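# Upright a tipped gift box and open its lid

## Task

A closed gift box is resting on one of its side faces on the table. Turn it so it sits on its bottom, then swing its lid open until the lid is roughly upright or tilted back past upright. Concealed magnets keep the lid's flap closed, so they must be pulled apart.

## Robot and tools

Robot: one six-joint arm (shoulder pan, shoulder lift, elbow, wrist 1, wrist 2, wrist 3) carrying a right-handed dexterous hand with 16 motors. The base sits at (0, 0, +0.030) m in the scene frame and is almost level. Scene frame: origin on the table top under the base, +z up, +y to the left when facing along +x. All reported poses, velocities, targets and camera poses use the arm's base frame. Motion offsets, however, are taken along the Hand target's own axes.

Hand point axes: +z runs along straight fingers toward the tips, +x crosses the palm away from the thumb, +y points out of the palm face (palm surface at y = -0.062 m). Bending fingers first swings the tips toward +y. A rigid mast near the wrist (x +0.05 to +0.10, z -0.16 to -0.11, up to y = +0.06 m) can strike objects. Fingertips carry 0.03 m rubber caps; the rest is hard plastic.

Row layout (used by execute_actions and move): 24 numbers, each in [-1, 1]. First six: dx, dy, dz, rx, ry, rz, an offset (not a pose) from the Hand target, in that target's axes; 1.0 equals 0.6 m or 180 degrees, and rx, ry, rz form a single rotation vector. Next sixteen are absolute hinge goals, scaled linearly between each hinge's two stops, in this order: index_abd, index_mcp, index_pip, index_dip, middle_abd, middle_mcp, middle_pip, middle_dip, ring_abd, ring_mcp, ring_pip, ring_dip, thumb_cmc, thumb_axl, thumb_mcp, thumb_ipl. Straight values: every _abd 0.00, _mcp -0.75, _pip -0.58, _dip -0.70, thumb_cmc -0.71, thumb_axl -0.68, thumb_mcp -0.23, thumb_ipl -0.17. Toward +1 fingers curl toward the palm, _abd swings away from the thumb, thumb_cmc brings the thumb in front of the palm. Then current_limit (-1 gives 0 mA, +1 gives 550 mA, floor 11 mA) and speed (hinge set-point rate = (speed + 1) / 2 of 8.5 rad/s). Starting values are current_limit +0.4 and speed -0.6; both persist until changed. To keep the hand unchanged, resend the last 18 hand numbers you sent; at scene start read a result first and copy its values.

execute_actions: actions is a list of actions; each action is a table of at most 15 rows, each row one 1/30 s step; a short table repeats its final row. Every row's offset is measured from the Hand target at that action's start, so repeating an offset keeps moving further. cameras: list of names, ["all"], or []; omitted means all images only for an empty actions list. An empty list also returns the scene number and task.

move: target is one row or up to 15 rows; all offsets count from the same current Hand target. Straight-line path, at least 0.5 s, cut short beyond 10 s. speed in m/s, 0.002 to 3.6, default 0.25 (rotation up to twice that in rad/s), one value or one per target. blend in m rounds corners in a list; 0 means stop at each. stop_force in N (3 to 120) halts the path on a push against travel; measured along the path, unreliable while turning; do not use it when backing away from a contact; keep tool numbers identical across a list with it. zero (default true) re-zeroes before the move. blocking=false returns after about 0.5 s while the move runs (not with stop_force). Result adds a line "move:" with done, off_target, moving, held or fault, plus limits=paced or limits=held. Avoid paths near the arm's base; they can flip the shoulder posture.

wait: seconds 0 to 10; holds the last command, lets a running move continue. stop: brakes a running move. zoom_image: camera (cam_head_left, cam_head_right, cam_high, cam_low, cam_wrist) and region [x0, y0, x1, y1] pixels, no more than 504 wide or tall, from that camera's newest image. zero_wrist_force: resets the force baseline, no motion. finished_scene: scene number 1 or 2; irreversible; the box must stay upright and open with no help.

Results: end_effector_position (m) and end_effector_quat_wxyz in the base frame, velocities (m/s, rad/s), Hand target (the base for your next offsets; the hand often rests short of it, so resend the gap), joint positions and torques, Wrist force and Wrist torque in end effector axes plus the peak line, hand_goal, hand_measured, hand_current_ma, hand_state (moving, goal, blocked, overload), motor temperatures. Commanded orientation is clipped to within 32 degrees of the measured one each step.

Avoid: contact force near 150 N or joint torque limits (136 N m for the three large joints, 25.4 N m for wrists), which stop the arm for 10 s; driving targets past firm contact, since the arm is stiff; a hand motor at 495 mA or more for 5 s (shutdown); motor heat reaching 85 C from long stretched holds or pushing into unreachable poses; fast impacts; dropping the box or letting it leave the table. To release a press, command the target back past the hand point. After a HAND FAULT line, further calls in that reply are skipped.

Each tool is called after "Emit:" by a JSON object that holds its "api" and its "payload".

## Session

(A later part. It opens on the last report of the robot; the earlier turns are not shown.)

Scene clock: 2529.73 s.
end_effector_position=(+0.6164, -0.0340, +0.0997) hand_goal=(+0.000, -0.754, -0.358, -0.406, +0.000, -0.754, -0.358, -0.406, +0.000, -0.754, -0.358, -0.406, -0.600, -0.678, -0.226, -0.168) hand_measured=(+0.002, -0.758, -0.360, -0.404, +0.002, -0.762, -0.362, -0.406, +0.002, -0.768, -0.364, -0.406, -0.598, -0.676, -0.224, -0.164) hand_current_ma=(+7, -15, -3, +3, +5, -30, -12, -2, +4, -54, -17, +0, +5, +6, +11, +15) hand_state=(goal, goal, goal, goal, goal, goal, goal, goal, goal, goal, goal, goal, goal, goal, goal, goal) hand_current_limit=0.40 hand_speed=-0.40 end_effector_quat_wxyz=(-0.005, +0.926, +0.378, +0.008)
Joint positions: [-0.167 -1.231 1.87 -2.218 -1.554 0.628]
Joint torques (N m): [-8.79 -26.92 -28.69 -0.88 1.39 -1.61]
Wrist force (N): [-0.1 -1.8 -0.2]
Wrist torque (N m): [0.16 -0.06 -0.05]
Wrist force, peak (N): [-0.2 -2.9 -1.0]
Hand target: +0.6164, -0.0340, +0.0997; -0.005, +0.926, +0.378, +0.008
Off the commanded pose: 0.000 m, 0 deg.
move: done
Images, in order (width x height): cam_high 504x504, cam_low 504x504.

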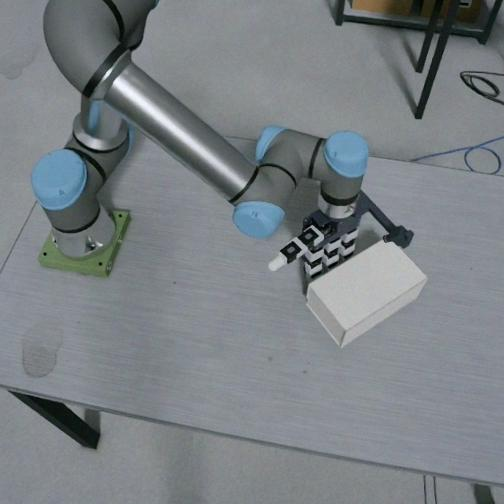

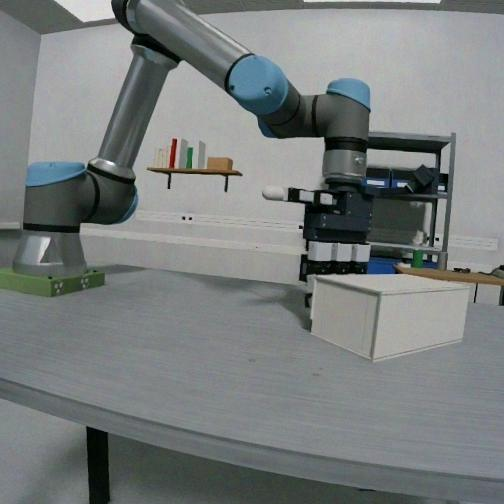

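Emit:
{"api": "move", "payload": {"target": [0,0,0.016,0,0,0,0,-0.753,-0.357,-0.406,0,-0.753,-0.357,-0.406,0,-0.753,-0.357,-0.406,-0.6,-0.678,-0.226,-0.168,0.7,-0.8], "speed": 0.01, "stop_force": 14}}

Emit:
{"api": "move", "payload": {"target": [0,0.003,0,0,0,0,0,-0.876,-0.12,-0.406,0,-0.753,-0.357,-0.406,0,-0.876,-0.12,-0.406,-0.6,-0.678,-0.226,-0.168,0.7,-0.8], "speed": 0.01, "cameras": ["cam_low","cam_high"]}}

Emit:
{"api": "zoom_image", "payload": {"camera": "cam_low", "region": [252, 220, 482, 370]}}

Scene clock: 2550.77 s.
end_effector_position=(+0.6165, -0.0340, +0.0985) hand_goal=(+0.000, -0.754, -0.358, -0.406, +0.000, -0.754, -0.358, -0.406, +0.000, -0.754, -0.358, -0.406, -0.600, -0.678, -0.226, -0.168) hand_measured=(+0.000, -0.762, -0.356, -0.400, +0.000, -0.768, -0.356, -0.400, +0.000, -0.774, -0.358, -0.398, -0.598, -0.676, -0.224, -0.164) hand_current_ma=(+2, -28, +8, +16, +0, -54, +5, +19, -1, -81, +3, +24, +5, +6, +11, +15) hand_state=(goal, goal, goal, goal, goal, goal, goal, goal, goal, blocked, goal, goal, goal, goal, goal, goal) hand_current_limit=0.70 hand_speed=-0.80 end_effector_quat_wxyz=(-0.005, +0.926, +0.378, +0.008)
Joint positions: [-0.167 -1.229 1.871 -2.222 -1.554 0.628]
Joint torques (N m): [-4.1 -40.32 -25.64 -0.45 -2.36 -0.22]
Wrist force (N): [-0.2 -5.6 -10.4]
Wrist torque (N m): [0.84 0.25 -0.14]
Wrist force, peak (N): [-0.7 -9.8 -21.6]
Hand target: +0.6165, -0.0340, +0.0985; -0.005, +0.926, +0.378, +0.008 (not the last commanded pose)
Off the commanded pose: 0.008 m, 0 deg.
move: contact

Scene clock: 2551.47 s.
end_effector_position=(+0.6177, -0.0352, +0.0985) hand_goal=(+0.000, -0.876, -0.120, -0.406, +0.000, -0.754, -0.358, -0.406, +0.000, -0.876, -0.120, -0.406, -0.600, -0.678, -0.226, -0.168) hand_measured=(+0.000, -0.884, -0.134, -0.406, +0.000, -0.778, -0.356, -0.398, +0.000, -0.892, -0.142, -0.410, -0.598, -0.676, -0.224, -0.164) hand_current_ma=(+2, -28, -52, +0, +0, -99, +5, +29, -1, -65, -86, -9, +5, +6, +11, +15) hand_state=(goal, goal, goal, goal, goal, blocked, goal, goal, goal, goal, blocked, goal, goal, goal, goal, goal) hand_current_limit=0.70 hand_speed=-0.80 end_effector_quat_wxyz=(-0.005, +0.926, +0.378, +0.008)
Joint positions: [-0.169 -1.227 1.868 -2.221 -1.554 0.626]
Joint torques (N m): [-9.98 -19.88 -27.05 -0.65 -0.72 -1.61]
Wrist force (N): [-0.3 -6.8 -10.5]
Wrist torque (N m): [0.89 0.16 -0.15]
Wrist force, peak (N): [-0.3 -6.8 -10.5]
Hand target: +0.6178, -0.0353, +0.0985; -0.005, +0.926, +0.378, +0.008
Off the commanded pose: 0.000 m, 0 deg.
move: done
Images, in order (width x height): cam_high 504x504, cam_low 504x504.

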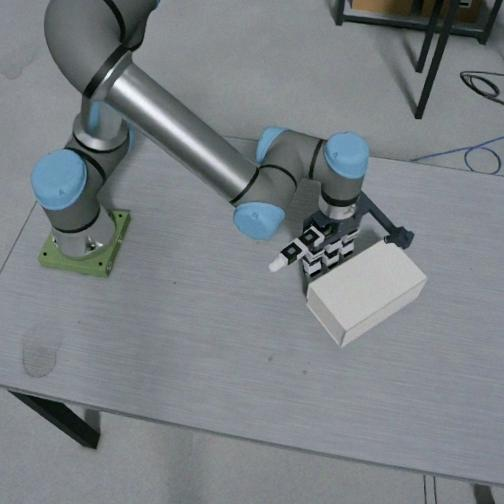

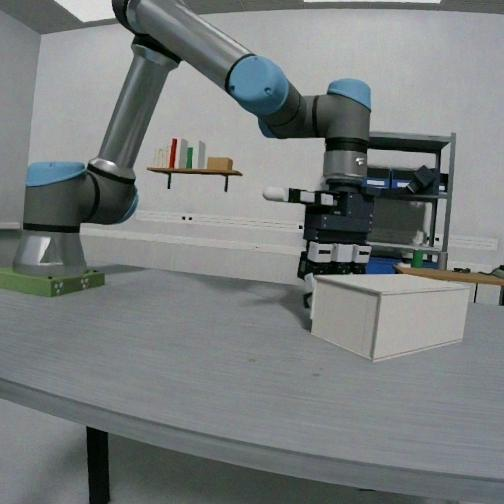

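Scaled by 2.191.

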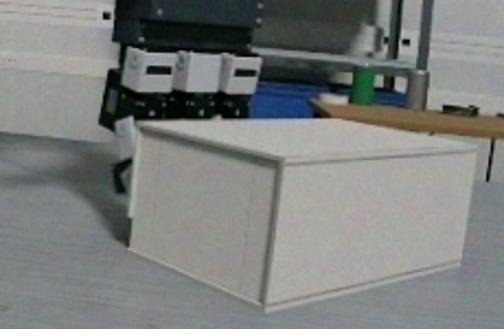

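Emit:
{"api": "move", "payload": {"target": [0,0.002,0,0,0,0,0,-0.938,0.0,-0.406,0,-0.753,-0.357,-0.406,0,-0.938,0.0,-0.406,-0.6,-0.678,-0.226,-0.168,0.7,-0.8], "speed": 0.01}}

Emit:
{"api": "move", "payload": {"target": [0,0.002,0,0,0,0,0,-1.0,0.13,-0.406,0,-0.753,-0.357,-0.406,0,-1.0,0.13,-0.406,-0.6,-0.678,-0.226,-0.168,0.7,-0.8], "speed": 0.01, "cameras": ["cam_low","cam_wrist"]}}

Emit:
{"api": "zoom_image", "payload": {"camera": "cam_low", "region": [252, 220, 482, 370]}}

Scene clock: 2567.17 s.
end_effector_position=(+0.6186, -0.0361, +0.0985) hand_goal=(+0.000, -0.938, +0.000, -0.406, +0.000, -0.754, -0.358, -0.406, +0.000, -0.938, +0.000, -0.406, -0.600, -0.678, -0.226, -0.168) hand_measured=(+0.000, -0.946, -0.024, -0.410, +0.000, -0.788, -0.354, -0.392, +0.000, -0.954, -0.030, -0.412, -0.598, -0.676, -0.224, -0.164) hand_current_ma=(+2, -27, -92, -10, +0, -144, +15, +48, -1, -67, -115, -18, +5, +6, +11, +15) hand_state=(goal, goal, blocked, goal, goal, blocked, goal, goal, goal, goal, blocked, goal, goal, goal, goal, goal) hand_current_limit=0.70 hand_speed=-0.80 end_effector_quat_wxyz=(-0.005, +0.926, +0.378, +0.008)
Joint positions: [-0.17 -1.225 1.866 -2.22 -1.554 0.625]
Joint torques (N m): [-10.16 -22.78 -25.55 -0.6 0.8 -1.73]
Wrist force (N): [-0.2 -6.5 -11.7]
Wrist torque (N m): [1.02 0.18 -0.14]
Wrist force, peak (N): [-0.2 -7.4 -11.9]
Hand target: +0.6186, -0.0361, +0.0985; -0.005, +0.926, +0.378, +0.008
Off the commanded pose: 0.000 m, 0 deg.
move: done

Scene clock: 2567.87 s.
end_effector_position=(+0.6194, -0.0369, +0.0985) hand_goal=(+0.000, -1.000, +0.130, -0.406, +0.000, -0.754, -0.358, -0.406, +0.000, -1.000, +0.130, -0.406, -0.600, -0.678, -0.226, -0.168) hand_measured=(+0.000, -1.000, +0.114, -0.410, +0.000, -0.796, -0.352, -0.388, +0.000, -1.000, +0.094, -0.414, -0.598, -0.676, -0.224, -0.164) hand_current_ma=(+2, +0, -55, -10, +0, -187, +22, +66, -1, -1, -146, -30, +5, +6, +11, +15) hand_state=(goal, goal, goal, goal, goal, blocked, goal, goal, goal, goal, blocked, goal, goal, goal, goal, goal) hand_current_limit=0.70 hand_speed=-0.80 end_effector_quat_wxyz=(-0.005, +0.926, +0.378, +0.008)
Joint positions: [-0.171 -1.223 1.863 -2.219 -1.554 0.624]
Joint torques (N m): [-11.45 -19.1 -23.12 -0.58 0.57 -1.74]
Wrist force (N): [-0.1 -8.2 -15.1]
Wrist torque (N m): [1.25 0.21 -0.18]
Wrist force, peak (N): [-0.3 -8.3 -15.2]
Hand target: +0.6195, -0.0370, +0.0985; -0.005, +0.926, +0.378, +0.008
Off the commanded pose: 0.000 m, 0 deg.
move: done
camera_calibration:
cam_wrist: T_world_to_cam=[[-0.137983, -0.989482, -0.0434348, 0.091634], [-0.718859, 0.069884, 0.691634, 0.344719], [-0.681324, 0.126657, -0.720941, 0.621647], [0, 0, 0, 1]] pos_world=[0.683991, -0.012156, 0.213731]
Images, in order (width x height): cam_low 504x504, cam_wrist 504x504.

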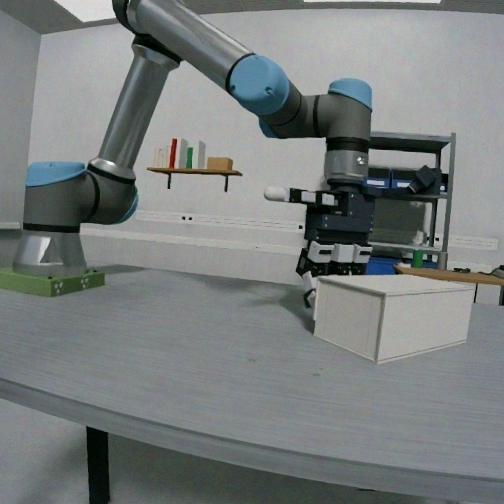

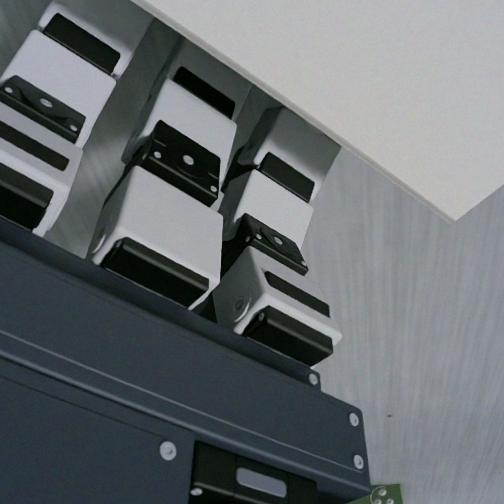

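Scaled by 2.191.

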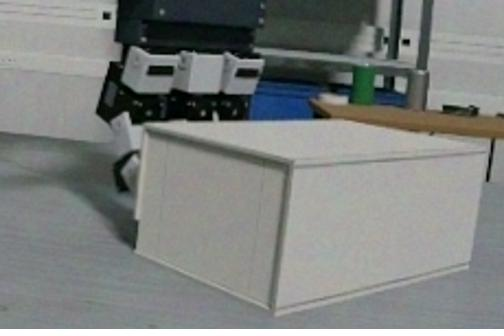

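Emit:
{"api": "zoom_image", "payload": {"camera": "cam_low", "region": [290, 265, 350, 345]}}

Scaled by 6.300.

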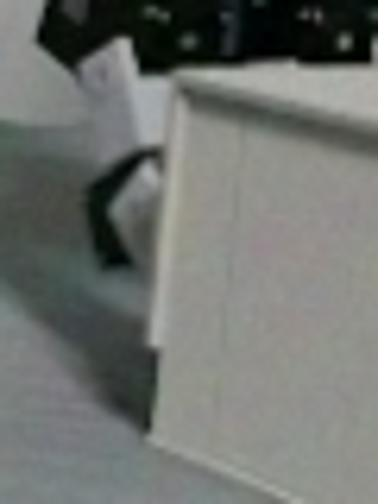

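Emit:
{"api": "move", "payload": {"target": [0,0,0,0,0,0,0,-1.0,0.19,-0.406,0,-0.753,-0.357,-0.406,0,-1.0,0.19,-0.406,-0.6,-0.678,-0.226,-0.168,0.7,-0.8], "speed": 0.01}}

Emit:
{"api": "move", "payload": {"target": [0,0,0,0,0,0,0,-1.0,0.26,-0.406,0,-0.753,-0.357,-0.406,0,-1.0,0.26,-0.406,-0.6,-0.678,-0.226,-0.168,0.7,-0.8], "speed": 0.01, "cameras": ["cam_low"]}}

Emit:
{"api": "zoom_image", "payload": {"camera": "cam_low", "region": [290, 255, 370, 345]}}

Scene clock: 2615.03 s.
end_effector_position=(+0.6195, -0.0370, +0.0985) hand_goal=(+0.000, -1.000, +0.190, -0.406, +0.000, -0.754, -0.358, -0.406, +0.000, -1.000, +0.190, -0.406, -0.600, -0.678, -0.226, -0.168) hand_measured=(+0.000, -1.000, +0.176, -0.410, +0.000, -0.798, -0.352, -0.388, +0.000, -1.000, +0.154, -0.414, -0.598, -0.676, -0.224, -0.164) hand_current_ma=(+2, +0, -47, -10, +0, -190, +23, +67, -1, -1, -142, -31, +5, +6, +11, +15) hand_state=(goal, goal, goal, goal, goal, blocked, goal, goal, goal, goal, blocked, goal, goal, goal, goal, goal) hand_current_limit=0.70 hand_speed=-0.80 end_effector_quat_wxyz=(-0.005, +0.926, +0.378, +0.008)
Joint positions: [-0.171 -1.223 1.863 -2.219 -1.554 0.624]
Joint torques (N m): [-10.6 -19.9 -23.88 -1.31 -0.19 -1.67]
Wrist force (N): [-0.2 -8.5 -15.8]
Wrist torque (N m): [1.30 0.26 -0.20]
Wrist force, peak (N): [-0.4 -8.5 -16.0]
Hand target: +0.6195, -0.0370, +0.0985; -0.005, +0.926, +0.378, +0.008
Off the commanded pose: 0.000 m, 0 deg.
move: done

Scene clock: 2615.53 s.
end_effector_position=(+0.6195, -0.0370, +0.0985) hand_goal=(+0.000, -1.000, +0.260, -0.406, +0.000, -0.754, -0.358, -0.406, +0.000, -1.000, +0.260, -0.406, -0.600, -0.678, -0.226, -0.168) hand_measured=(+0.000, -1.000, +0.246, -0.410, +0.000, -0.798, -0.352, -0.388, +0.000, -1.000, +0.226, -0.414, -0.598, -0.676, -0.224, -0.164) hand_current_ma=(+2, +0, -52, -10, +0, -190, +23, +67, -1, -1, -137, -31, +5, +6, +11, +15) hand_state=(goal, goal, goal, goal, goal, blocked, goal, goal, goal, goal, blocked, goal, goal, goal, goal, goal) hand_current_limit=0.70 hand_speed=-0.80 end_effector_quat_wxyz=(-0.005, +0.926, +0.378, +0.008)
Joint positions: [-0.171 -1.223 1.863 -2.219 -1.554 0.624]
Joint torques (N m): [-10.68 -21.02 -22.12 -1.98 -0.27 -1.57]
Wrist force (N): [-0.3 -8.6 -15.7]
Wrist torque (N m): [1.27 0.25 -0.20]
Wrist force, peak (N): [-0.1 -8.3 -16.1]
Hand target: +0.6195, -0.0370, +0.0985; -0.005, +0.926, +0.378, +0.008
Off the commanded pose: 0.000 m, 0 deg.
move: done
Images, in order (width x height): cam_low 504x504.

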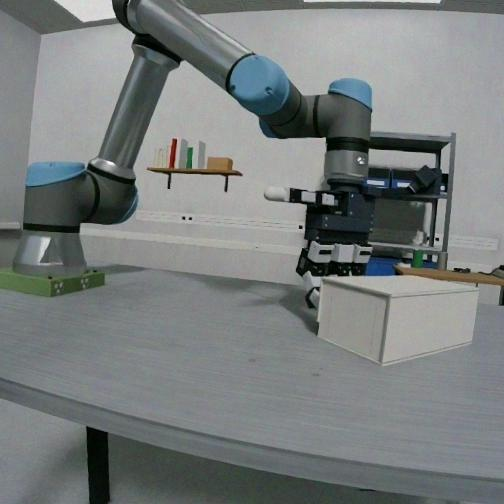

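Scaled by 5.600.

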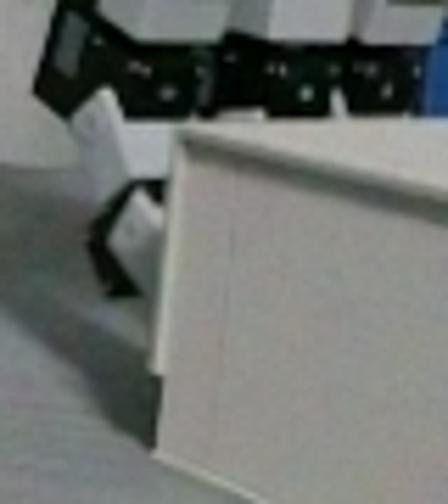

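Emit:
{"api": "move", "payload": {"target": [[0,-0.04,0,0,0,0,0,-1.0,0.26,-0.406,0,-0.753,-0.357,-0.406,0,-1.0,0.26,-0.406,-0.6,-0.678,-0.226,-0.168,0.4,-0.4],[0,-0.08,-0.12,0,0,0,0,-1.0,0.26,-0.406,0,-0.753,-0.357,-0.406,0,-1.0,0.26,-0.406,-0.6,-0.678,-0.226,-0.168,0.4,-0.4],[0,-0.08,-0.333,0,0,0,0,-1.0,0.26,-0.406,0,-0.753,-0.357,-0.406,0,-1.0,0.26,-0.406,-0.6,-0.678,-0.226,-0.168,0.4,-0.4]], "speed": 0.2, "blend": [0.01,0.02,0], "cameras": ["cam_high","cam_low","cam_wrist"]}}

Emit:
{"api": "zoom_image", "payload": {"camera": "cam_high", "region": [290, 220, 450, 360]}}

Scene clock: 2788.53 s.
end_effector_position=(+0.5836, -0.0058, +0.2983) hand_goal=(+0.000, -1.000, +0.260, -0.406, +0.000, -0.754, -0.358, -0.406, +0.000, -1.000, +0.260, -0.406, -0.600, -0.678, -0.226, -0.168) hand_measured=(+0.000, -1.000, +0.254, -0.410, +0.000, -0.756, -0.356, -0.404, +0.000, -1.000, +0.254, -0.410, -0.598, -0.676, -0.224, -0.164) hand_current_ma=(+2, +0, -20, -10, +2, -7, +6, +7, -1, +0, -18, -11, +5, +6, +11, +15) hand_state=(goal, goal, goal, goal, goal, goal, goal, goal, goal, goal, goal, goal, goal, goal, goal, goal) hand_current_limit=0.40 hand_speed=-0.40 end_effector_quat_wxyz=(-0.005, +0.926, +0.378, +0.008)
Joint positions: [-0.124 -1.482 1.631 -1.729 -1.554 0.671]
Joint torques (N m): [-7.98 -37.54 -32.54 -0.49 1.81 -1.6]
Wrist force (N): [-0.5 0.5 0.0]
Wrist torque (N m): [0.09 -0.04 -0.02]
Wrist force, peak (N): [-0.3 -8.7 -15.9]
Hand target: +0.5836, -0.0058, +0.2984; -0.005, +0.926, +0.378, +0.008
Off the commanded pose: 0.000 m, 0 deg.
move: done
camera_calibration:
cam_wrist: T_world_to_cam=[[-0.137921, -0.989493, -0.0433706, 0.126084], [-0.71896, 0.0699024, 0.691528, 0.178661], [-0.68123, 0.126558, -0.721047, 0.737418], [0, 0, 0, 1]] pos_world=[0.648191, 0.018944, 0.413632]
Images, in order (width x height): cam_high 504x504, cam_low 504x504, cam_wrist 504x504.

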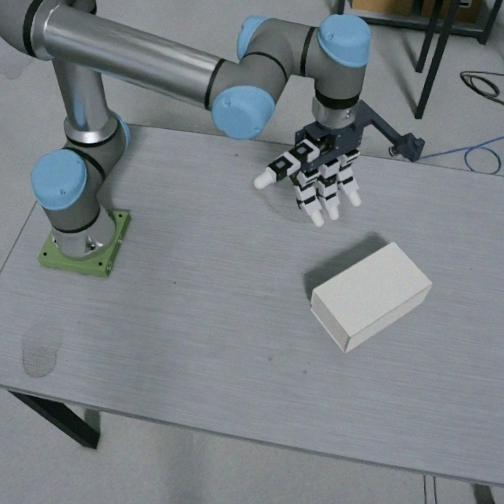

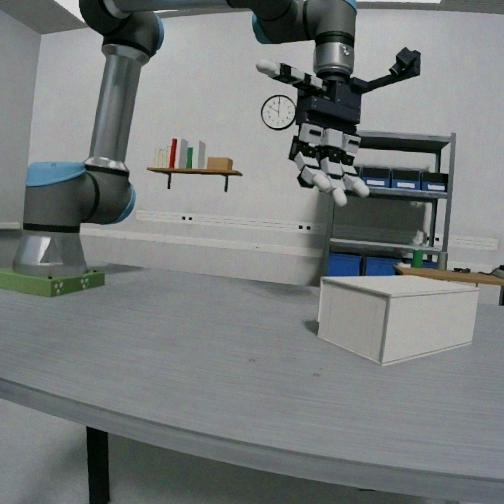

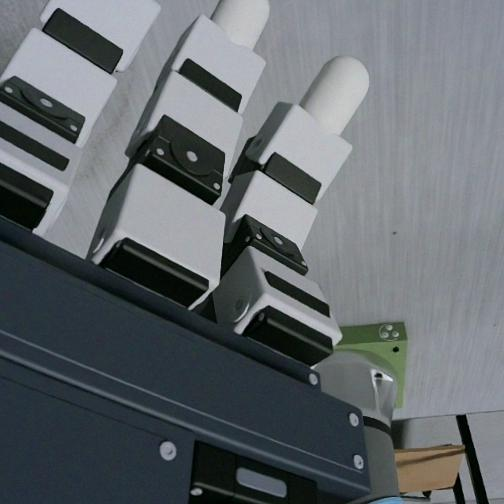

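Scaled by 3.150.

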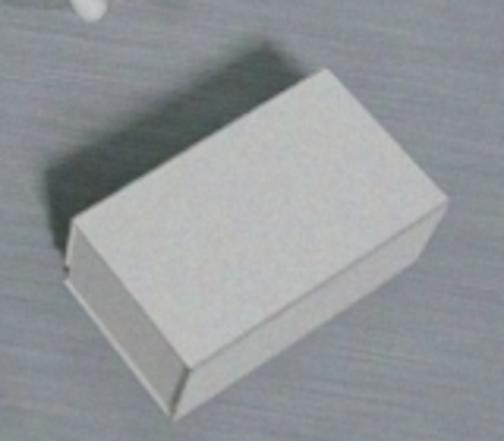

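Emit:
{"api": "move", "payload": {"target": [0.0292,0.1022,0.15,0.311,0,0,0,-0.739,0.012,-0.189,0,-0.739,0.012,-0.189,0,-0.739,0.012,-0.189,0.571,-0.678,-0.922,0.589,0.4,-0.4], "speed": 0.25, "cameras": ["cam_high","cam_low","cam_head_left"]}}

Scene clock: 2899.07 s.
end_effector_position=(+0.6401, -0.0359, +0.2086) hand_goal=(+0.000, -0.740, +0.012, -0.190, +0.000, -0.740, +0.012, -0.190, +0.000, -0.740, +0.012, -0.190, +0.570, -0.678, -0.922, +0.588) hand_measured=(+0.000, -0.736, +0.014, -0.192, +0.000, -0.736, +0.010, -0.192, +0.000, -0.734, +0.014, -0.194, +0.568, -0.676, -0.912, +0.586) hand_current_ma=(+2, +15, +4, -9, +2, +17, -6, -8, -1, +18, +4, -10, -6, +5, +42, -5) hand_state=(goal, goal, goal, goal, goal, goal, goal, goal, goal, goal, goal, goal, goal, goal, goal, goal) hand_current_limit=0.40 hand_speed=-0.40 end_effector_quat_wxyz=(-0.439, +0.815, +0.338, -0.170)
Joint positions: [-0.34 -0.783 0.719 -0.581 -1.187 0.252]
Joint torques (N m): [-8.78 -45.14 -26.75 2.04 -1.19 -1.73]
Wrist force (N): [-0.3 0.8 0.6]
Wrist torque (N m): [0.22 -0.10 0.25]
Wrist force, peak (N): [-0.6 0.9 0.9]
Hand target: +0.6401, -0.0359, +0.2086; -0.439, +0.815, +0.338, -0.170
Off the commanded pose: 0.000 m, 0 deg.
move: done
Images, in order (width x height): cam_head_left 504x504, cam_high 504x504, cam_low 504x504.

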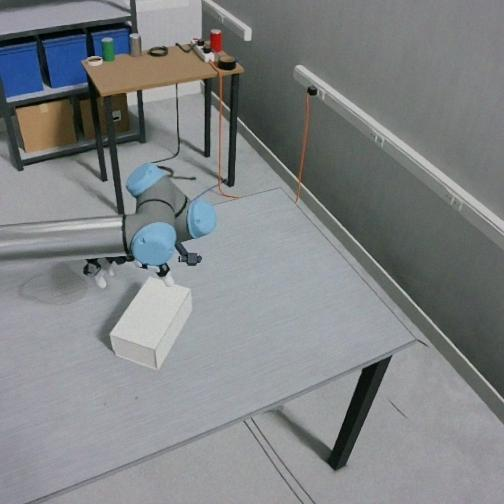

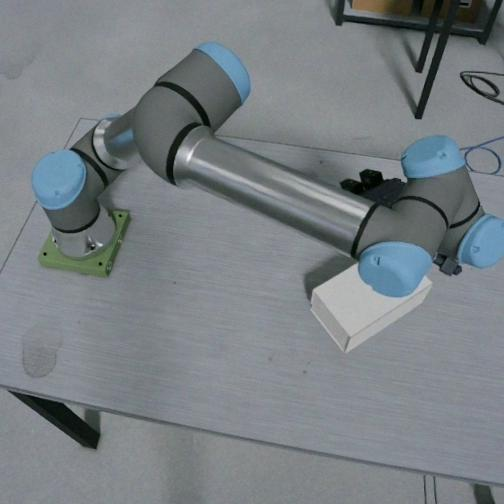

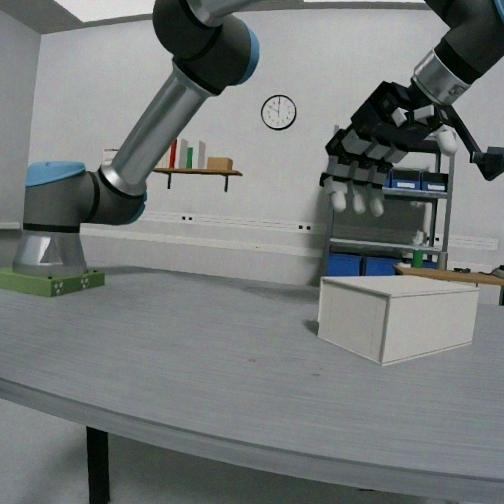

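Emit:
{"api": "move", "payload": {"target": [0,0.226,0.1525,0,0,0,0,-0.739,0.012,-0.189,0,-0.739,0.012,-0.189,0,-0.739,0.012,-0.189,0.571,-0.678,-0.922,0.589,0.4,-0.4], "speed": 0.12, "stop_force": 8, "cameras": ["cam_high","cam_low","cam_head_left","cam_wrist"]}}

Emit:
{"api": "zoom_image", "payload": {"camera": "cam_low", "region": [290, 200, 490, 370]}}

Scene clock: 2913.27 s.
end_effector_position=(+0.6419, -0.0334, +0.0450) hand_goal=(+0.000, -0.740, +0.012, -0.190, +0.000, -0.740, +0.012, -0.190, +0.000, -0.740, +0.012, -0.190, +0.570, -0.678, -0.922, +0.588) hand_measured=(+0.000, -0.736, +0.014, -0.192, +0.000, -0.734, +0.010, -0.192, +0.000, -0.734, +0.014, -0.194, +0.568, -0.676, -0.912, +0.586) hand_current_ma=(+2, +16, +4, -9, +2, +18, -6, -8, -1, +20, +4, -10, -6, +5, +42, -5) hand_state=(goal, goal, goal, goal, goal, goal, goal, goal, goal, goal, goal, goal, goal, goal, goal, goal) hand_current_limit=0.40 hand_speed=-0.40 end_effector_quat_wxyz=(-0.439, +0.815, +0.338, -0.170)
Joint positions: [-0.336 -0.718 1.024 -0.952 -1.184 0.254]
Joint torques (N m): [5.32 -47.01 -8.03 -1.75 2.42 1.57]
Wrist force (N): [-0.5 0.4 0.7]
Wrist torque (N m): [0.17 -0.09 0.10]
Wrist force, peak (N): [-0.5 1.1 1.0]
Hand target: +0.6419, -0.0334, +0.0450; -0.439, +0.815, +0.338, -0.170
Off the commanded pose: 0.000 m, 0 deg.
move: done
camera_calibration:
cam_wrist: T_world_to_cam=[[-0.336031, -0.774459, -0.536, 0.252447], [-0.143664, -0.520287, 0.841821, 0.00192636], [-0.93083, 0.359881, 0.0635705, 0.730629], [0, 0, 0, 1]] pos_world=[0.765198, -0.0664275, 0.0872436]
Images, in order (width x height): cam_head_left 504x504, cam_high 504x504, cam_low 504x504, cam_wrist 504x504.

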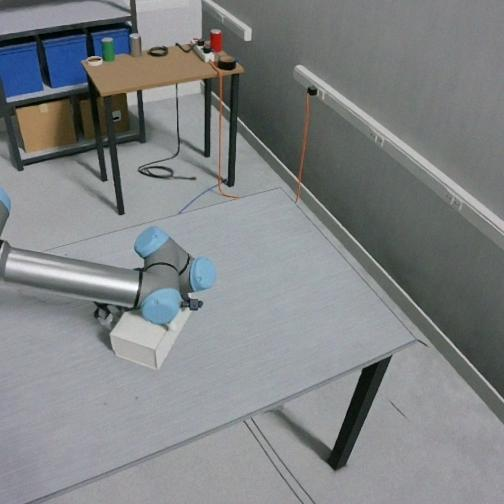

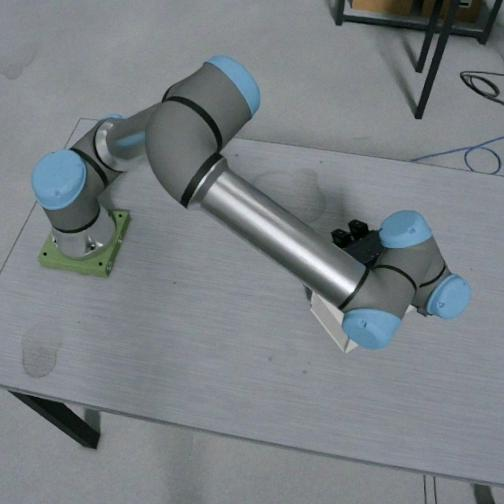

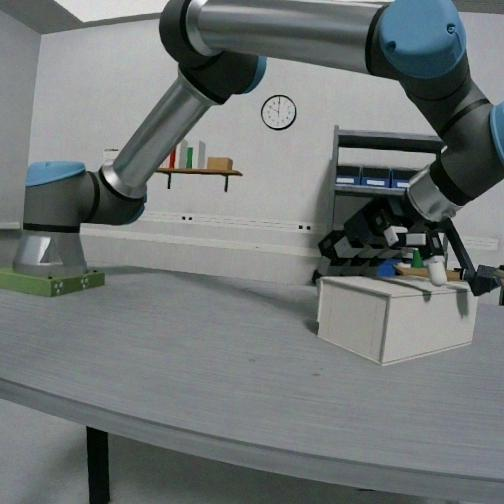

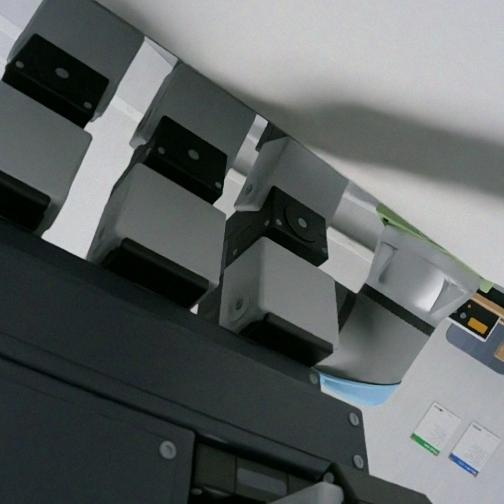

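Scaled by 2.520.

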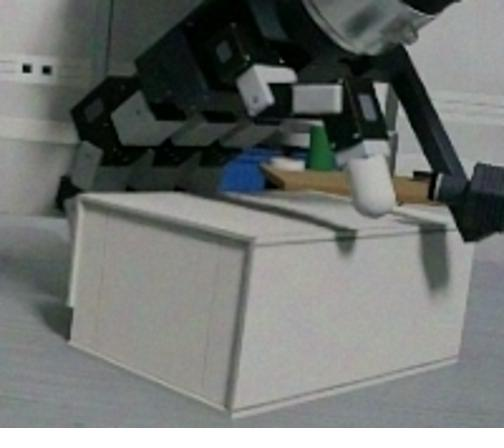

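Emit:
{"api": "move", "payload": {"target": [0,0.0304,0.0205,0,0,0,0,-0.739,0.012,-0.189,0,-0.739,0.012,-0.189,0,-0.739,0.012,-0.189,0.571,-0.678,-0.922,0.589,0.4,-0.4], "speed": 0.02, "stop_force": 4, "cameras": ["cam_low"]}}

Emit:
{"api": "zoom_image", "payload": {"camera": "cam_low", "region": [290, 200, 490, 370]}}

Scene clock: 2928.03 s.
end_effector_position=(+0.6422, -0.0331, +0.0230) hand_goal=(+0.000, -0.740, +0.012, -0.190, +0.000, -0.740, +0.012, -0.190, +0.000, -0.740, +0.012, -0.190, +0.570, -0.678, -0.922, +0.588) hand_measured=(+0.000, -0.736, +0.014, -0.192, +0.000, -0.734, +0.010, -0.192, +0.000, -0.734, +0.014, -0.194, +0.568, -0.676, -0.912, +0.586) hand_current_ma=(+2, +16, +4, -9, +2, +18, -6, -8, -1, +20, +4, -10, -6, +5, +42, -5) hand_state=(goal, goal, goal, goal, goal, goal, goal, goal, goal, goal, goal, goal, goal, goal, goal, goal) hand_current_limit=0.40 hand_speed=-0.40 end_effector_quat_wxyz=(-0.439, +0.815, +0.338, -0.170)
Joint positions: [-0.335 -0.698 1.046 -0.994 -1.183 0.255]
Joint torques (N m): [4.8 -47.3 -7.73 -1.83 2.36 1.65]
Wrist force (N): [-0.2 0.5 0.8]
Wrist torque (N m): [0.16 -0.13 0.13]
Wrist force, peak (N): [-0.4 0.6 1.0]
Hand target: +0.6422, -0.0331, +0.0230; -0.439, +0.815, +0.338, -0.170
Off the commanded pose: 0.000 m, 0 deg.
move: done
Images, in order (width x height): cam_low 504x504.

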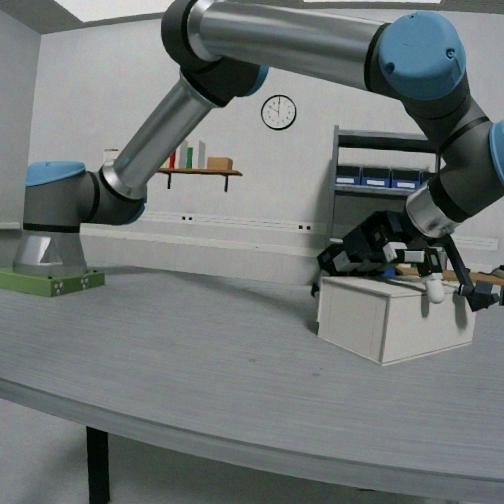

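Scaled by 2.520.

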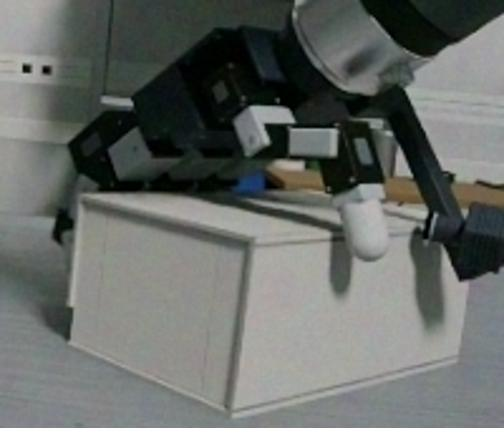

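Emit:
{"api": "move", "payload": {"target": [0,-0.009,-0.0061,0,0,0,0,-0.575,0.012,-0.189,0,-0.575,0.012,-0.189,0,-0.575,0.012,-0.189,0.571,-0.678,-0.922,0.589,0.4,-0.6], "speed": 0.05}}

Emit:
{"api": "wait", "payload": {"seconds": 0.7, "cameras": ["cam_low","cam_head_left"]}}

Emit:
{"api": "zoom_image", "payload": {"camera": "cam_low", "region": [290, 200, 490, 370]}}

Scene clock: 2953.63 s.
end_effector_position=(+0.6421, -0.0332, +0.0294) hand_goal=(+0.000, -0.576, +0.012, -0.190, +0.000, -0.576, +0.012, -0.190, +0.000, -0.576, +0.012, -0.190, +0.570, -0.678, -0.922, +0.588) hand_measured=(+0.000, -0.572, +0.010, -0.192, +0.000, -0.572, +0.010, -0.192, +0.000, -0.572, +0.010, -0.194, +0.568, -0.676, -0.912, +0.586) hand_current_ma=(+2, +10, -9, -9, +2, +11, -7, -8, -1, +13, -8, -10, -6, +5, +42, -5) hand_state=(goal, goal, goal, goal, goal, goal, goal, goal, goal, goal, goal, goal, goal, goal, goal, goal) hand_current_limit=0.40 hand_speed=-0.60 end_effector_quat_wxyz=(-0.439, +0.815, +0.338, -0.170)
Joint positions: [-0.335 -0.704 1.04 -0.982 -1.183 0.254]
Joint torques (N m): [-8.3 -65.09 -29.23 1.74 -1.18 -1.32]
Wrist force (N): [-0.4 0.4 0.8]
Wrist torque (N m): [0.18 -0.10 0.12]
Wrist force, peak (N): [-0.3 -9.4 0.5]
Hand target: +0.6421, -0.0332, +0.0296; -0.439, +0.815, +0.338, -0.170
Off the commanded pose: 0.000 m, 0 deg.
move: done

Scene clock: 2954.33 s.
end_effector_position=(+0.6421, -0.0332, +0.0296) hand_goal=(+0.000, -0.576, +0.012, -0.190, +0.000, -0.576, +0.012, -0.190, +0.000, -0.576, +0.012, -0.190, +0.570, -0.678, -0.922, +0.588) hand_measured=(+0.000, -0.572, +0.010, -0.192, +0.000, -0.572, +0.010, -0.192, +0.000, -0.572, +0.010, -0.194, +0.568, -0.676, -0.912, +0.586) hand_current_ma=(+2, +10, -9, -9, +2, +12, -7, -8, -1, +13, -8, -10, -6, +5, +42, -5) hand_state=(goal, goal, goal, goal, goal, goal, goal, goal, goal, goal, goal, goal, goal, goal, goal, goal) hand_current_limit=0.40 hand_speed=-0.60 end_effector_quat_wxyz=(-0.439, +0.815, +0.338, -0.170)
Joint positions: [-0.335 -0.704 1.04 -0.982 -1.183 0.254]
Joint torques (N m): [-8.47 -66.13 -29.12 1.81 -1.21 -1.34]
Wrist force (N): [-0.3 0.4 0.7]
Wrist torque (N m): [0.19 -0.11 0.12]
Wrist force, peak (N): [-0.4 0.5 1.0]
Hand target: +0.6421, -0.0332, +0.0296; -0.439, +0.815, +0.338, -0.170
Off the commanded pose: 0.000 m, 0 deg.
wait: 0.70 s; at rest by 0.17 s
Images, in order (width x height): cam_head_left 504x504, cam_low 504x504.

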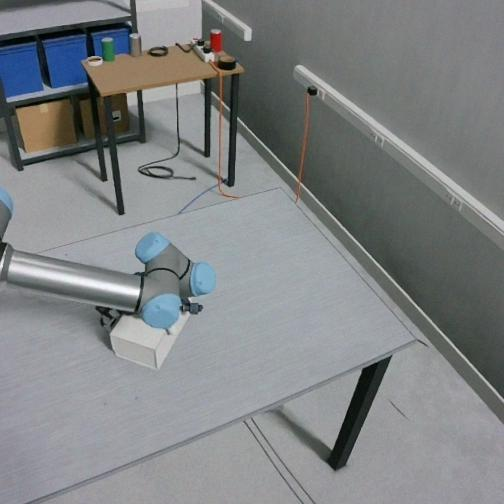

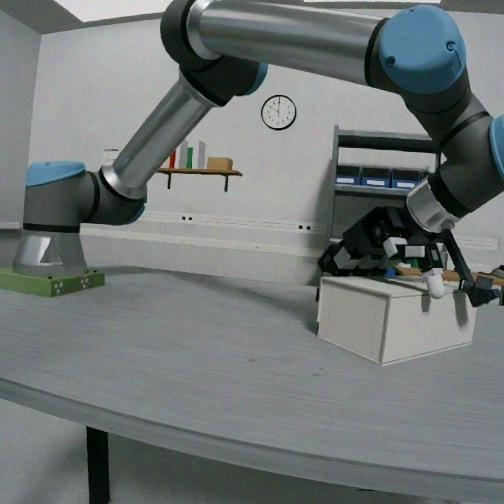

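Scaled by 2.520.

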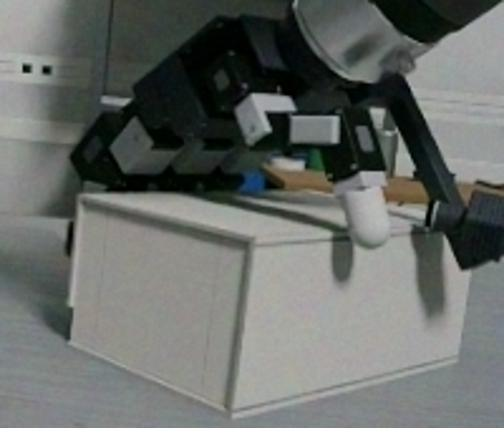

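Emit:
{"api": "move", "payload": {"target": [0,0.0097,0.0065,0,0,0,0,-0.575,0.012,-0.189,0,-0.575,0.012,-0.189,0,-0.575,0.012,-0.189,0.571,-0.678,-0.922,0.589,0.4,-0.6], "speed": 0.01, "stop_force": 3}}

Scene clock: 2962.30 s.
end_effector_position=(+0.6422, -0.0332, +0.0246) hand_goal=(+0.000, -0.576, +0.012, -0.190, +0.000, -0.576, +0.012, -0.190, +0.000, -0.576, +0.012, -0.190, +0.570, -0.678, -0.922, +0.588) hand_measured=(+0.000, -0.578, +0.014, -0.188, +0.000, -0.574, +0.012, -0.190, +0.000, -0.572, +0.010, -0.192, +0.568, -0.676, -0.912, +0.586) hand_current_ma=(+2, -5, +6, +9, +2, +9, +0, +2, -1, +13, -6, -6, -6, +5, +42, -5) hand_state=(goal, goal, goal, goal, goal, goal, goal, goal, goal, goal, goal, goal, goal, goal, goal, goal) hand_current_limit=0.40 hand_speed=-0.60 end_effector_quat_wxyz=(-0.439, +0.815, +0.338, -0.170)
Joint positions: [-0.335 -0.699 1.045 -0.991 -1.183 0.254]
Joint torques (N m): [-2.64 -66.32 -28.84 1.7 1.18 0.9]
Wrist force (N): [-0.6 -0.4 0.7]
Wrist torque (N m): [0.18 -0.09 0.12]
Wrist force, peak (N): [-0.1 -5.5 -1.9]
Hand target: +0.6422, -0.0332, +0.0246; -0.439, +0.815, +0.338, -0.170 (not the last commanded pose)
Off the commanded pose: 0.002 m, 0 deg.
move: contact

Emit:
{"api": "move", "payload": {"target": [0,0.0175,-0.0283,0,0,0,0,-0.575,0.012,-0.189,0,-0.575,0.012,-0.189,0,-0.575,0.012,-0.189,0.571,-0.678,-0.922,0.589,0.4,-0.6], "speed": 0.015, "stop_force": 3, "cameras": ["cam_low"]}}

Emit:
{"api": "zoom_image", "payload": {"camera": "cam_low", "region": [290, 200, 490, 370]}}

Scene clock: 2977.87 s.
end_effector_position=(+0.6561, -0.0474, +0.0253) hand_goal=(+0.000, -0.576, +0.012, -0.190, +0.000, -0.576, +0.012, -0.190, +0.000, -0.576, +0.012, -0.190, +0.570, -0.678, -0.922, +0.588) hand_measured=(+0.000, -0.576, +0.010, -0.190, +0.000, -0.580, +0.008, -0.192, +0.000, -0.582, +0.006, -0.192, +0.568, -0.676, -0.912, +0.586) hand_current_ma=(+2, -1, -7, -1, +2, -12, -11, -4, -1, -22, -21, -7, -6, +5, +42, -5) hand_state=(goal, goal, goal, goal, goal, goal, goal, goal, goal, goal, goal, goal, goal, goal, goal, goal) hand_current_limit=0.40 hand_speed=-0.60 end_effector_quat_wxyz=(-0.439, +0.815, +0.338, -0.170)
Joint positions: [-0.347 -0.656 0.961 -0.947 -1.193 0.247]
Joint torques (N m): [-9.51 -49.28 -29.73 1.55 -1.23 -1.6]
Wrist force (N): [-0.1 0.3 1.9]
Wrist torque (N m): [0.21 -0.17 0.28]
Wrist force, peak (N): [-0.2 -2.3 2.0]
Hand target: +0.6561, -0.0474, +0.0253; -0.439, +0.815, +0.338, -0.170
Off the commanded pose: 0.000 m, 0 deg.
move: done
Images, in order (width x height): cam_low 504x504.

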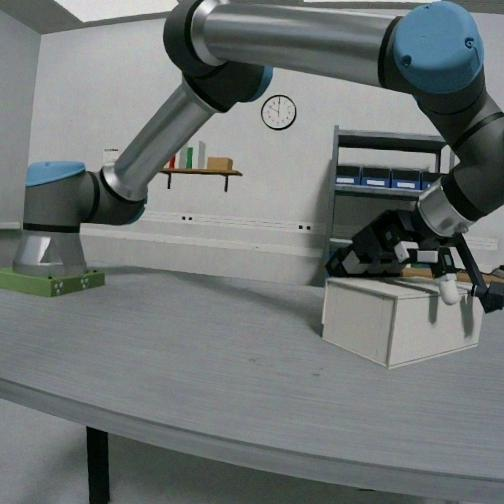

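Scaled by 2.520.

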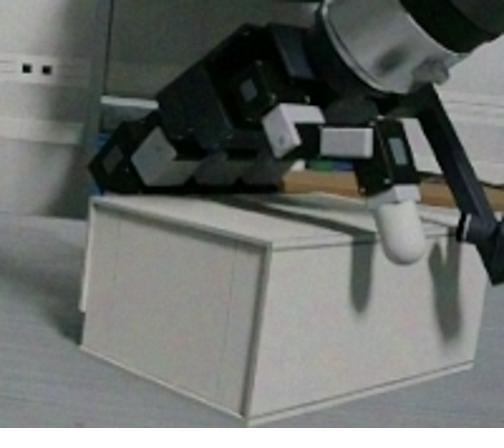

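Emit:
{"api": "move", "payload": {"target": [0,0,0,0,0,0,0,-0.575,0.012,-0.189,0,-0.575,0.012,-0.189,0,-0.575,0.012,-0.189,0.571,-0.678,-0.674,0.643,0.4,-0.8], "cameras": ["cam_low"]}}

Emit:
{"api": "zoom_image", "payload": {"camera": "cam_low", "region": [290, 200, 490, 370]}}

Scene clock: 2991.83 s.
end_effector_position=(+0.6562, -0.0474, +0.0253) hand_goal=(+0.000, -0.576, +0.012, -0.190, +0.000, -0.576, +0.012, -0.190, +0.000, -0.576, +0.012, -0.190, +0.570, -0.678, -0.674, +0.642) hand_measured=(+0.000, -0.576, +0.010, -0.190, +0.000, -0.580, +0.008, -0.192, +0.000, -0.582, +0.006, -0.192, +0.568, -0.676, -0.742, +0.628) hand_current_ma=(+2, -1, -8, -1, +2, -12, -12, -4, -1, -22, -21, -8, -5, +5, -385, -65) hand_state=(goal, goal, goal, goal, goal, goal, goal, goal, goal, goal, goal, goal, goal, goal, blocked, goal) hand_current_limit=0.40 hand_speed=-0.80 end_effector_quat_wxyz=(-0.439, +0.815, +0.338, -0.170)
Joint positions: [-0.347 -0.656 0.961 -0.947 -1.193 0.247]
Joint torques (N m): [-6.84 -50.04 -26.29 1.57 -0.95 -1.64]
Wrist force (N): [0.1 -0.1 -1.9]
Wrist torque (N m): [0.10 -0.21 0.26]
Wrist force, peak (N): [0.0 0.4 2.4]
Hand target: +0.6561, -0.0474, +0.0253; -0.439, +0.815, +0.338, -0.170
Off the commanded pose: 0.000 m, 0 deg.
move: done
Images, in order (width x height): cam_low 504x504.

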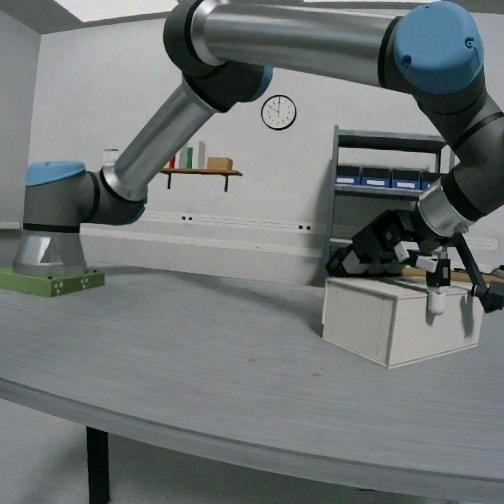

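Scaled by 2.520.

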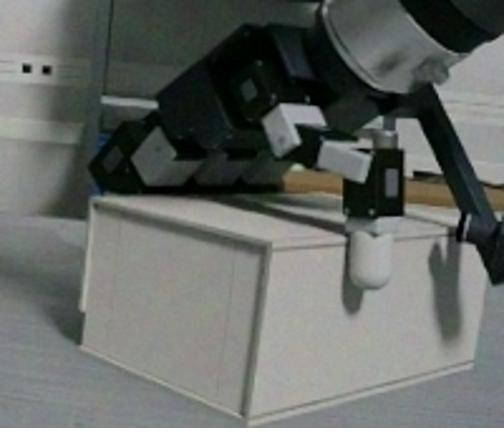

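Emit:
{"api": "move", "payload": {"target": [0,0.0083,0.0056,0,0,0,0,-0.575,0.012,-0.189,0,-0.575,0.012,-0.189,0,-0.575,0.012,-0.189,0.571,-0.678,-0.61,0.643,0.7,-0.8], "speed": 0.01, "stop_force": 12}}

Emit:
{"api": "move", "payload": {"target": [0,0,0,0,0,0,0,-0.664,0.156,-0.189,0,-0.575,0.012,-0.189,0,-0.664,0.156,-0.189,0.571,-0.678,-0.61,0.643,0.7,-0.85], "cameras": ["cam_low"]}}

Emit:
{"api": "zoom_image", "payload": {"camera": "cam_low", "region": [290, 200, 490, 370]}}

Scene clock: 3019.50 s.
end_effector_position=(+0.6562, -0.0474, +0.0238) hand_goal=(+0.000, -0.576, +0.012, -0.190, +0.000, -0.576, +0.012, -0.190, +0.000, -0.576, +0.012, -0.190, +0.570, -0.678, -0.610, +0.642) hand_measured=(+0.000, -0.586, +0.016, -0.182, +0.000, -0.586, +0.012, -0.184, +0.000, -0.586, +0.010, -0.190, +0.568, -0.676, -0.732, +0.624) hand_current_ma=(+2, -39, +16, +31, +2, -39, +2, +16, +0, -40, -9, +2, -6, +5, -467, -95) hand_state=(goal, goal, goal, goal, goal, goal, goal, goal, goal, goal, goal, goal, goal, goal, blocked, goal) hand_current_limit=0.70 hand_speed=-0.80 end_effector_quat_wxyz=(-0.439, +0.815, +0.338, -0.170)
Joint positions: [-0.347 -0.655 0.962 -0.95 -1.192 0.247]
Joint torques (N m): [2.08 -63.62 -26.77 1.72 -0.31 -0.88]
Motor temperatures (°C): [28 31 28 34 29 29]
Wrist force (N): [-0.7 -4.0 -5.4]
Wrist torque (N m): [0.26 -0.17 0.19]
Wrist force, peak (N): [-0.3 -12.1 -8.9]
Hand target: +0.6562, -0.0474, +0.0238; -0.439, +0.815, +0.338, -0.170 (not the last commanded pose)
Off the commanded pose: 0.004 m, 0 deg.
move: contact

Scene clock: 3020.03 s.
end_effector_position=(+0.6562, -0.0474, +0.0238) hand_goal=(+0.000, -0.664, +0.156, -0.190, +0.000, -0.576, +0.012, -0.190, +0.000, -0.664, +0.156, -0.190, +0.570, -0.678, -0.610, +0.642) hand_measured=(+0.000, -0.662, +0.140, -0.190, +0.000, -0.586, +0.012, -0.186, +0.000, -0.664, +0.136, -0.192, +0.568, -0.676, -0.730, +0.624) hand_current_ma=(+2, +9, -57, -2, +2, -39, +1, +16, +0, +0, -75, -8, -8, +5, -468, -95) hand_state=(goal, goal, goal, goal, goal, goal, goal, goal, goal, goal, goal, goal, goal, goal, blocked, goal) hand_current_limit=0.70 hand_speed=-0.85 end_effector_quat_wxyz=(-0.439, +0.815, +0.338, -0.170)
Joint positions: [-0.347 -0.655 0.962 -0.95 -1.192 0.247]
Joint torques (N m): [0.47 -63.77 -26.74 1.71 -1.11 -0.71]
Wrist force (N): [-0.2 -1.4 -3.4]
Wrist torque (N m): [0.15 -0.18 0.23]
Wrist force, peak (N): [-0.7 -3.7 -5.1]
Hand target: +0.6562, -0.0474, +0.0238; -0.439, +0.815, +0.338, -0.170
Off the commanded pose: 0.000 m, 0 deg.
move: done
Images, in order (width x height): cam_low 504x504.

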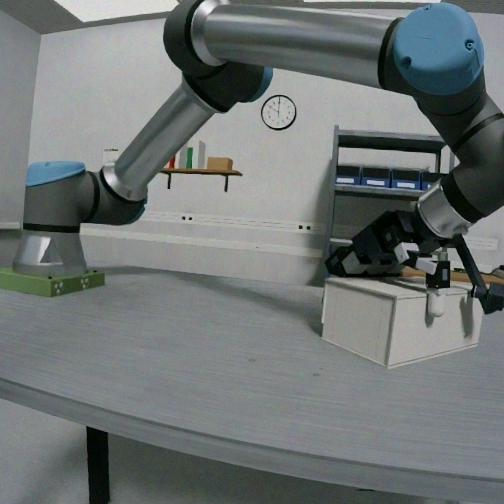

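Scaled by 2.520.

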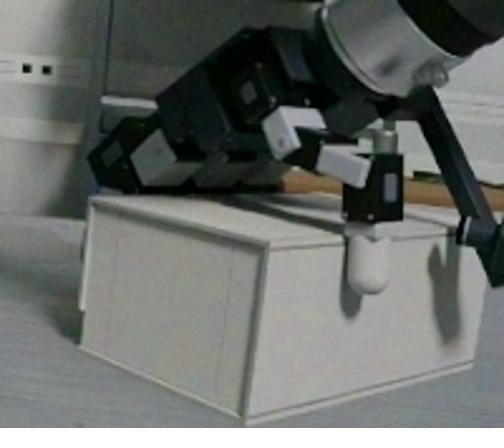

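Emit:
{"api": "move", "payload": {"target": [0,0.0055,0.0037,0,0,0,0,-0.76,0.31,-0.189,0,-0.575,0.012,-0.189,0,-0.76,0.31,-0.189,0.571,-0.678,-0.61,0.643,0.7,-0.85], "speed": 0.01, "cameras": ["cam_low"]}}

Emit:
{"api": "zoom_image", "payload": {"camera": "cam_low", "region": [290, 200, 490, 370]}}

Scene clock: 3032.17 s.
end_effector_position=(+0.6562, -0.0474, +0.0199) hand_goal=(+0.000, -0.760, +0.310, -0.190, +0.000, -0.576, +0.012, -0.190, +0.000, -0.760, +0.310, -0.190, +0.570, -0.678, -0.610, +0.642) hand_measured=(+0.000, -0.762, +0.290, -0.196, +0.000, -0.624, +0.050, -0.146, +0.000, -0.766, +0.288, -0.198, +0.568, -0.676, -0.722, +0.624) hand_current_ma=(+2, -7, -72, -18, +2, -212, +151, +185, +0, -22, -80, -30, -7, +5, -468, -95) hand_state=(goal, goal, goal, goal, goal, blocked, blocked, blocked, goal, goal, blocked, goal, goal, goal, blocked, goal) hand_current_limit=0.70 hand_speed=-0.85 end_effector_quat_wxyz=(-0.439, +0.815, +0.338, -0.170)
Joint positions: [-0.347 -0.651 0.966 -0.957 -1.192 0.247]
Joint torques (N m): [5 -38.02 -2.37 -3.23 1.69 1.17]
Wrist force (N): [-0.1 -15.7 -10.5]
Wrist torque (N m): [0.35 0.00 -0.12]
Wrist force, peak (N): [-0.2 -15.8 -10.5]
Hand target: +0.6562, -0.0474, +0.0198; -0.439, +0.815, +0.338, -0.170
Off the commanded pose: 0.000 m, 0 deg.
move: done
Images, in order (width x height): cam_low 504x504.

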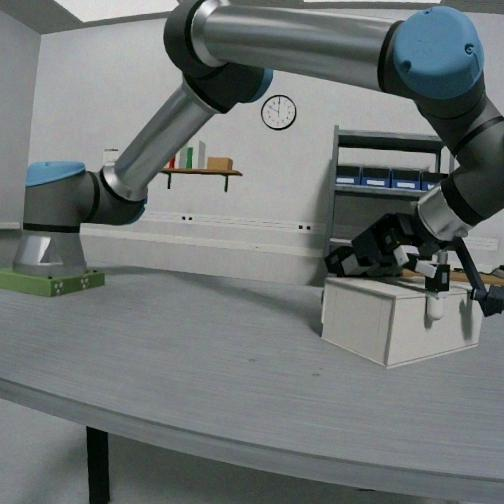

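Scaled by 2.520.

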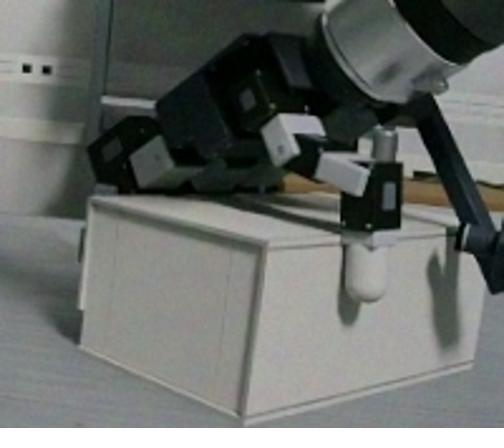

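Emit:
{"api": "move", "payload": {"target": [0,0,0,0,0,0,0,-0.83,0.42,-0.189,0,-0.575,0.012,-0.189,0,-0.83,0.42,-0.189,0.571,-0.678,-0.61,0.643,0.7,-0.85], "speed": 0.01}}

Emit:
{"api": "move", "payload": {"target": [0,0,0,0,0,0,0,-0.9,0.55,-0.189,0,-0.575,0.012,-0.189,0,-0.9,0.55,-0.189,0.571,-0.678,-0.61,0.643,0.7,-0.85], "speed": 0.01, "cameras": ["cam_low"]}}

Emit:
{"api": "zoom_image", "payload": {"camera": "cam_low", "region": [310, 250, 410, 370]}}

Scene clock: 3045.93 s.
end_effector_position=(+0.6562, -0.0473, +0.0197) hand_goal=(+0.000, -0.830, +0.420, -0.190, +0.000, -0.576, +0.012, -0.190, +0.000, -0.830, +0.420, -0.190, +0.570, -0.678, -0.610, +0.642) hand_measured=(+0.000, -0.834, +0.374, -0.200, +0.000, -0.626, +0.052, -0.142, +0.000, -0.836, +0.374, -0.202, +0.566, -0.676, -0.718, +0.624) hand_current_ma=(+2, -13, -191, -33, +2, -220, +158, +194, +0, -24, -188, -39, -16, +5, -467, -95) hand_state=(goal, goal, blocked, goal, goal, blocked, blocked, blocked, goal, goal, blocked, goal, goal, goal, blocked, goal) hand_current_limit=0.70 hand_speed=-0.85 end_effector_quat_wxyz=(-0.439, +0.815, +0.338, -0.170)
Joint positions: [-0.347 -0.651 0.966 -0.958 -1.192 0.247]
Joint torques (N m): [5.25 -43.55 -5 -1.93 1.76 1.35]
Wrist force (N): [-0.2 -14.3 -8.8]
Wrist torque (N m): [0.31 -0.04 -0.08]
Wrist force, peak (N): [-0.4 -16.3 -10.9]
Hand target: +0.6562, -0.0474, +0.0198; -0.439, +0.815, +0.338, -0.170
Off the commanded pose: 0.000 m, 0 deg.
move: done

Scene clock: 3046.43 s.
end_effector_position=(+0.6562, -0.0473, +0.0197) hand_goal=(+0.000, -0.900, +0.550, -0.190, +0.000, -0.576, +0.012, -0.190, +0.000, -0.900, +0.550, -0.190, +0.570, -0.678, -0.610, +0.642) hand_measured=(+0.000, -0.914, +0.484, -0.202, +0.000, -0.626, +0.052, -0.142, +0.000, -0.916, +0.488, -0.204, +0.564, -0.676, -0.718, +0.624) hand_current_ma=(+2, -51, -277, -46, +2, -220, +159, +194, +0, -65, -258, -52, -19, +5, -468, -98) hand_state=(goal, goal, blocked, goal, goal, blocked, blocked, blocked, goal, goal, blocked, goal, goal, goal, blocked, goal) hand_current_limit=0.70 hand_speed=-0.85 end_effector_quat_wxyz=(-0.439, +0.815, +0.338, -0.170)
Joint positions: [-0.347 -0.651 0.966 -0.958 -1.192 0.247]
Joint torques (N m): [4.51 -48.39 -6.79 -0.76 1.7 1.35]
Wrist force (N): [-0.4 -15.4 -8.2]
Wrist torque (N m): [0.33 -0.06 -0.10]
Wrist force, peak (N): [-0.4 -15.2 -10.2]
Hand target: +0.6562, -0.0474, +0.0198; -0.439, +0.815, +0.338, -0.170
Off the commanded pose: 0.000 m, 0 deg.
move: done
Images, in order (width x height): cam_low 504x504.

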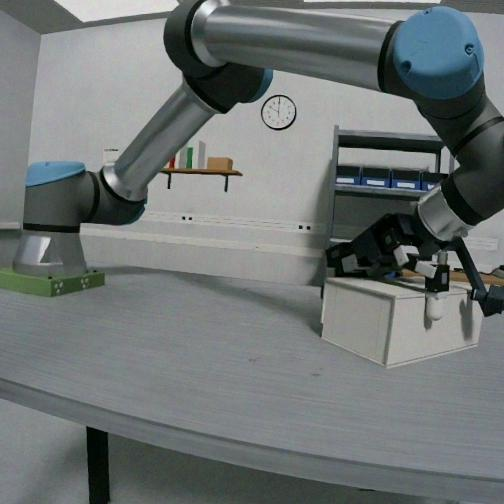

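Scaled by 4.200.

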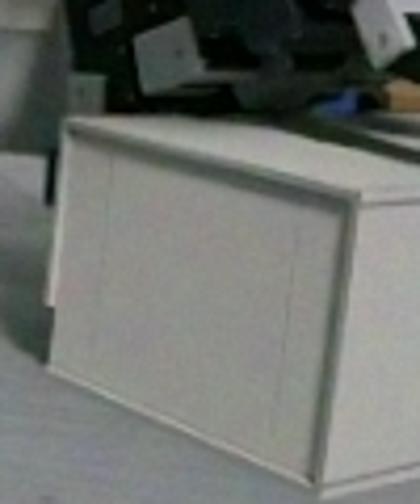

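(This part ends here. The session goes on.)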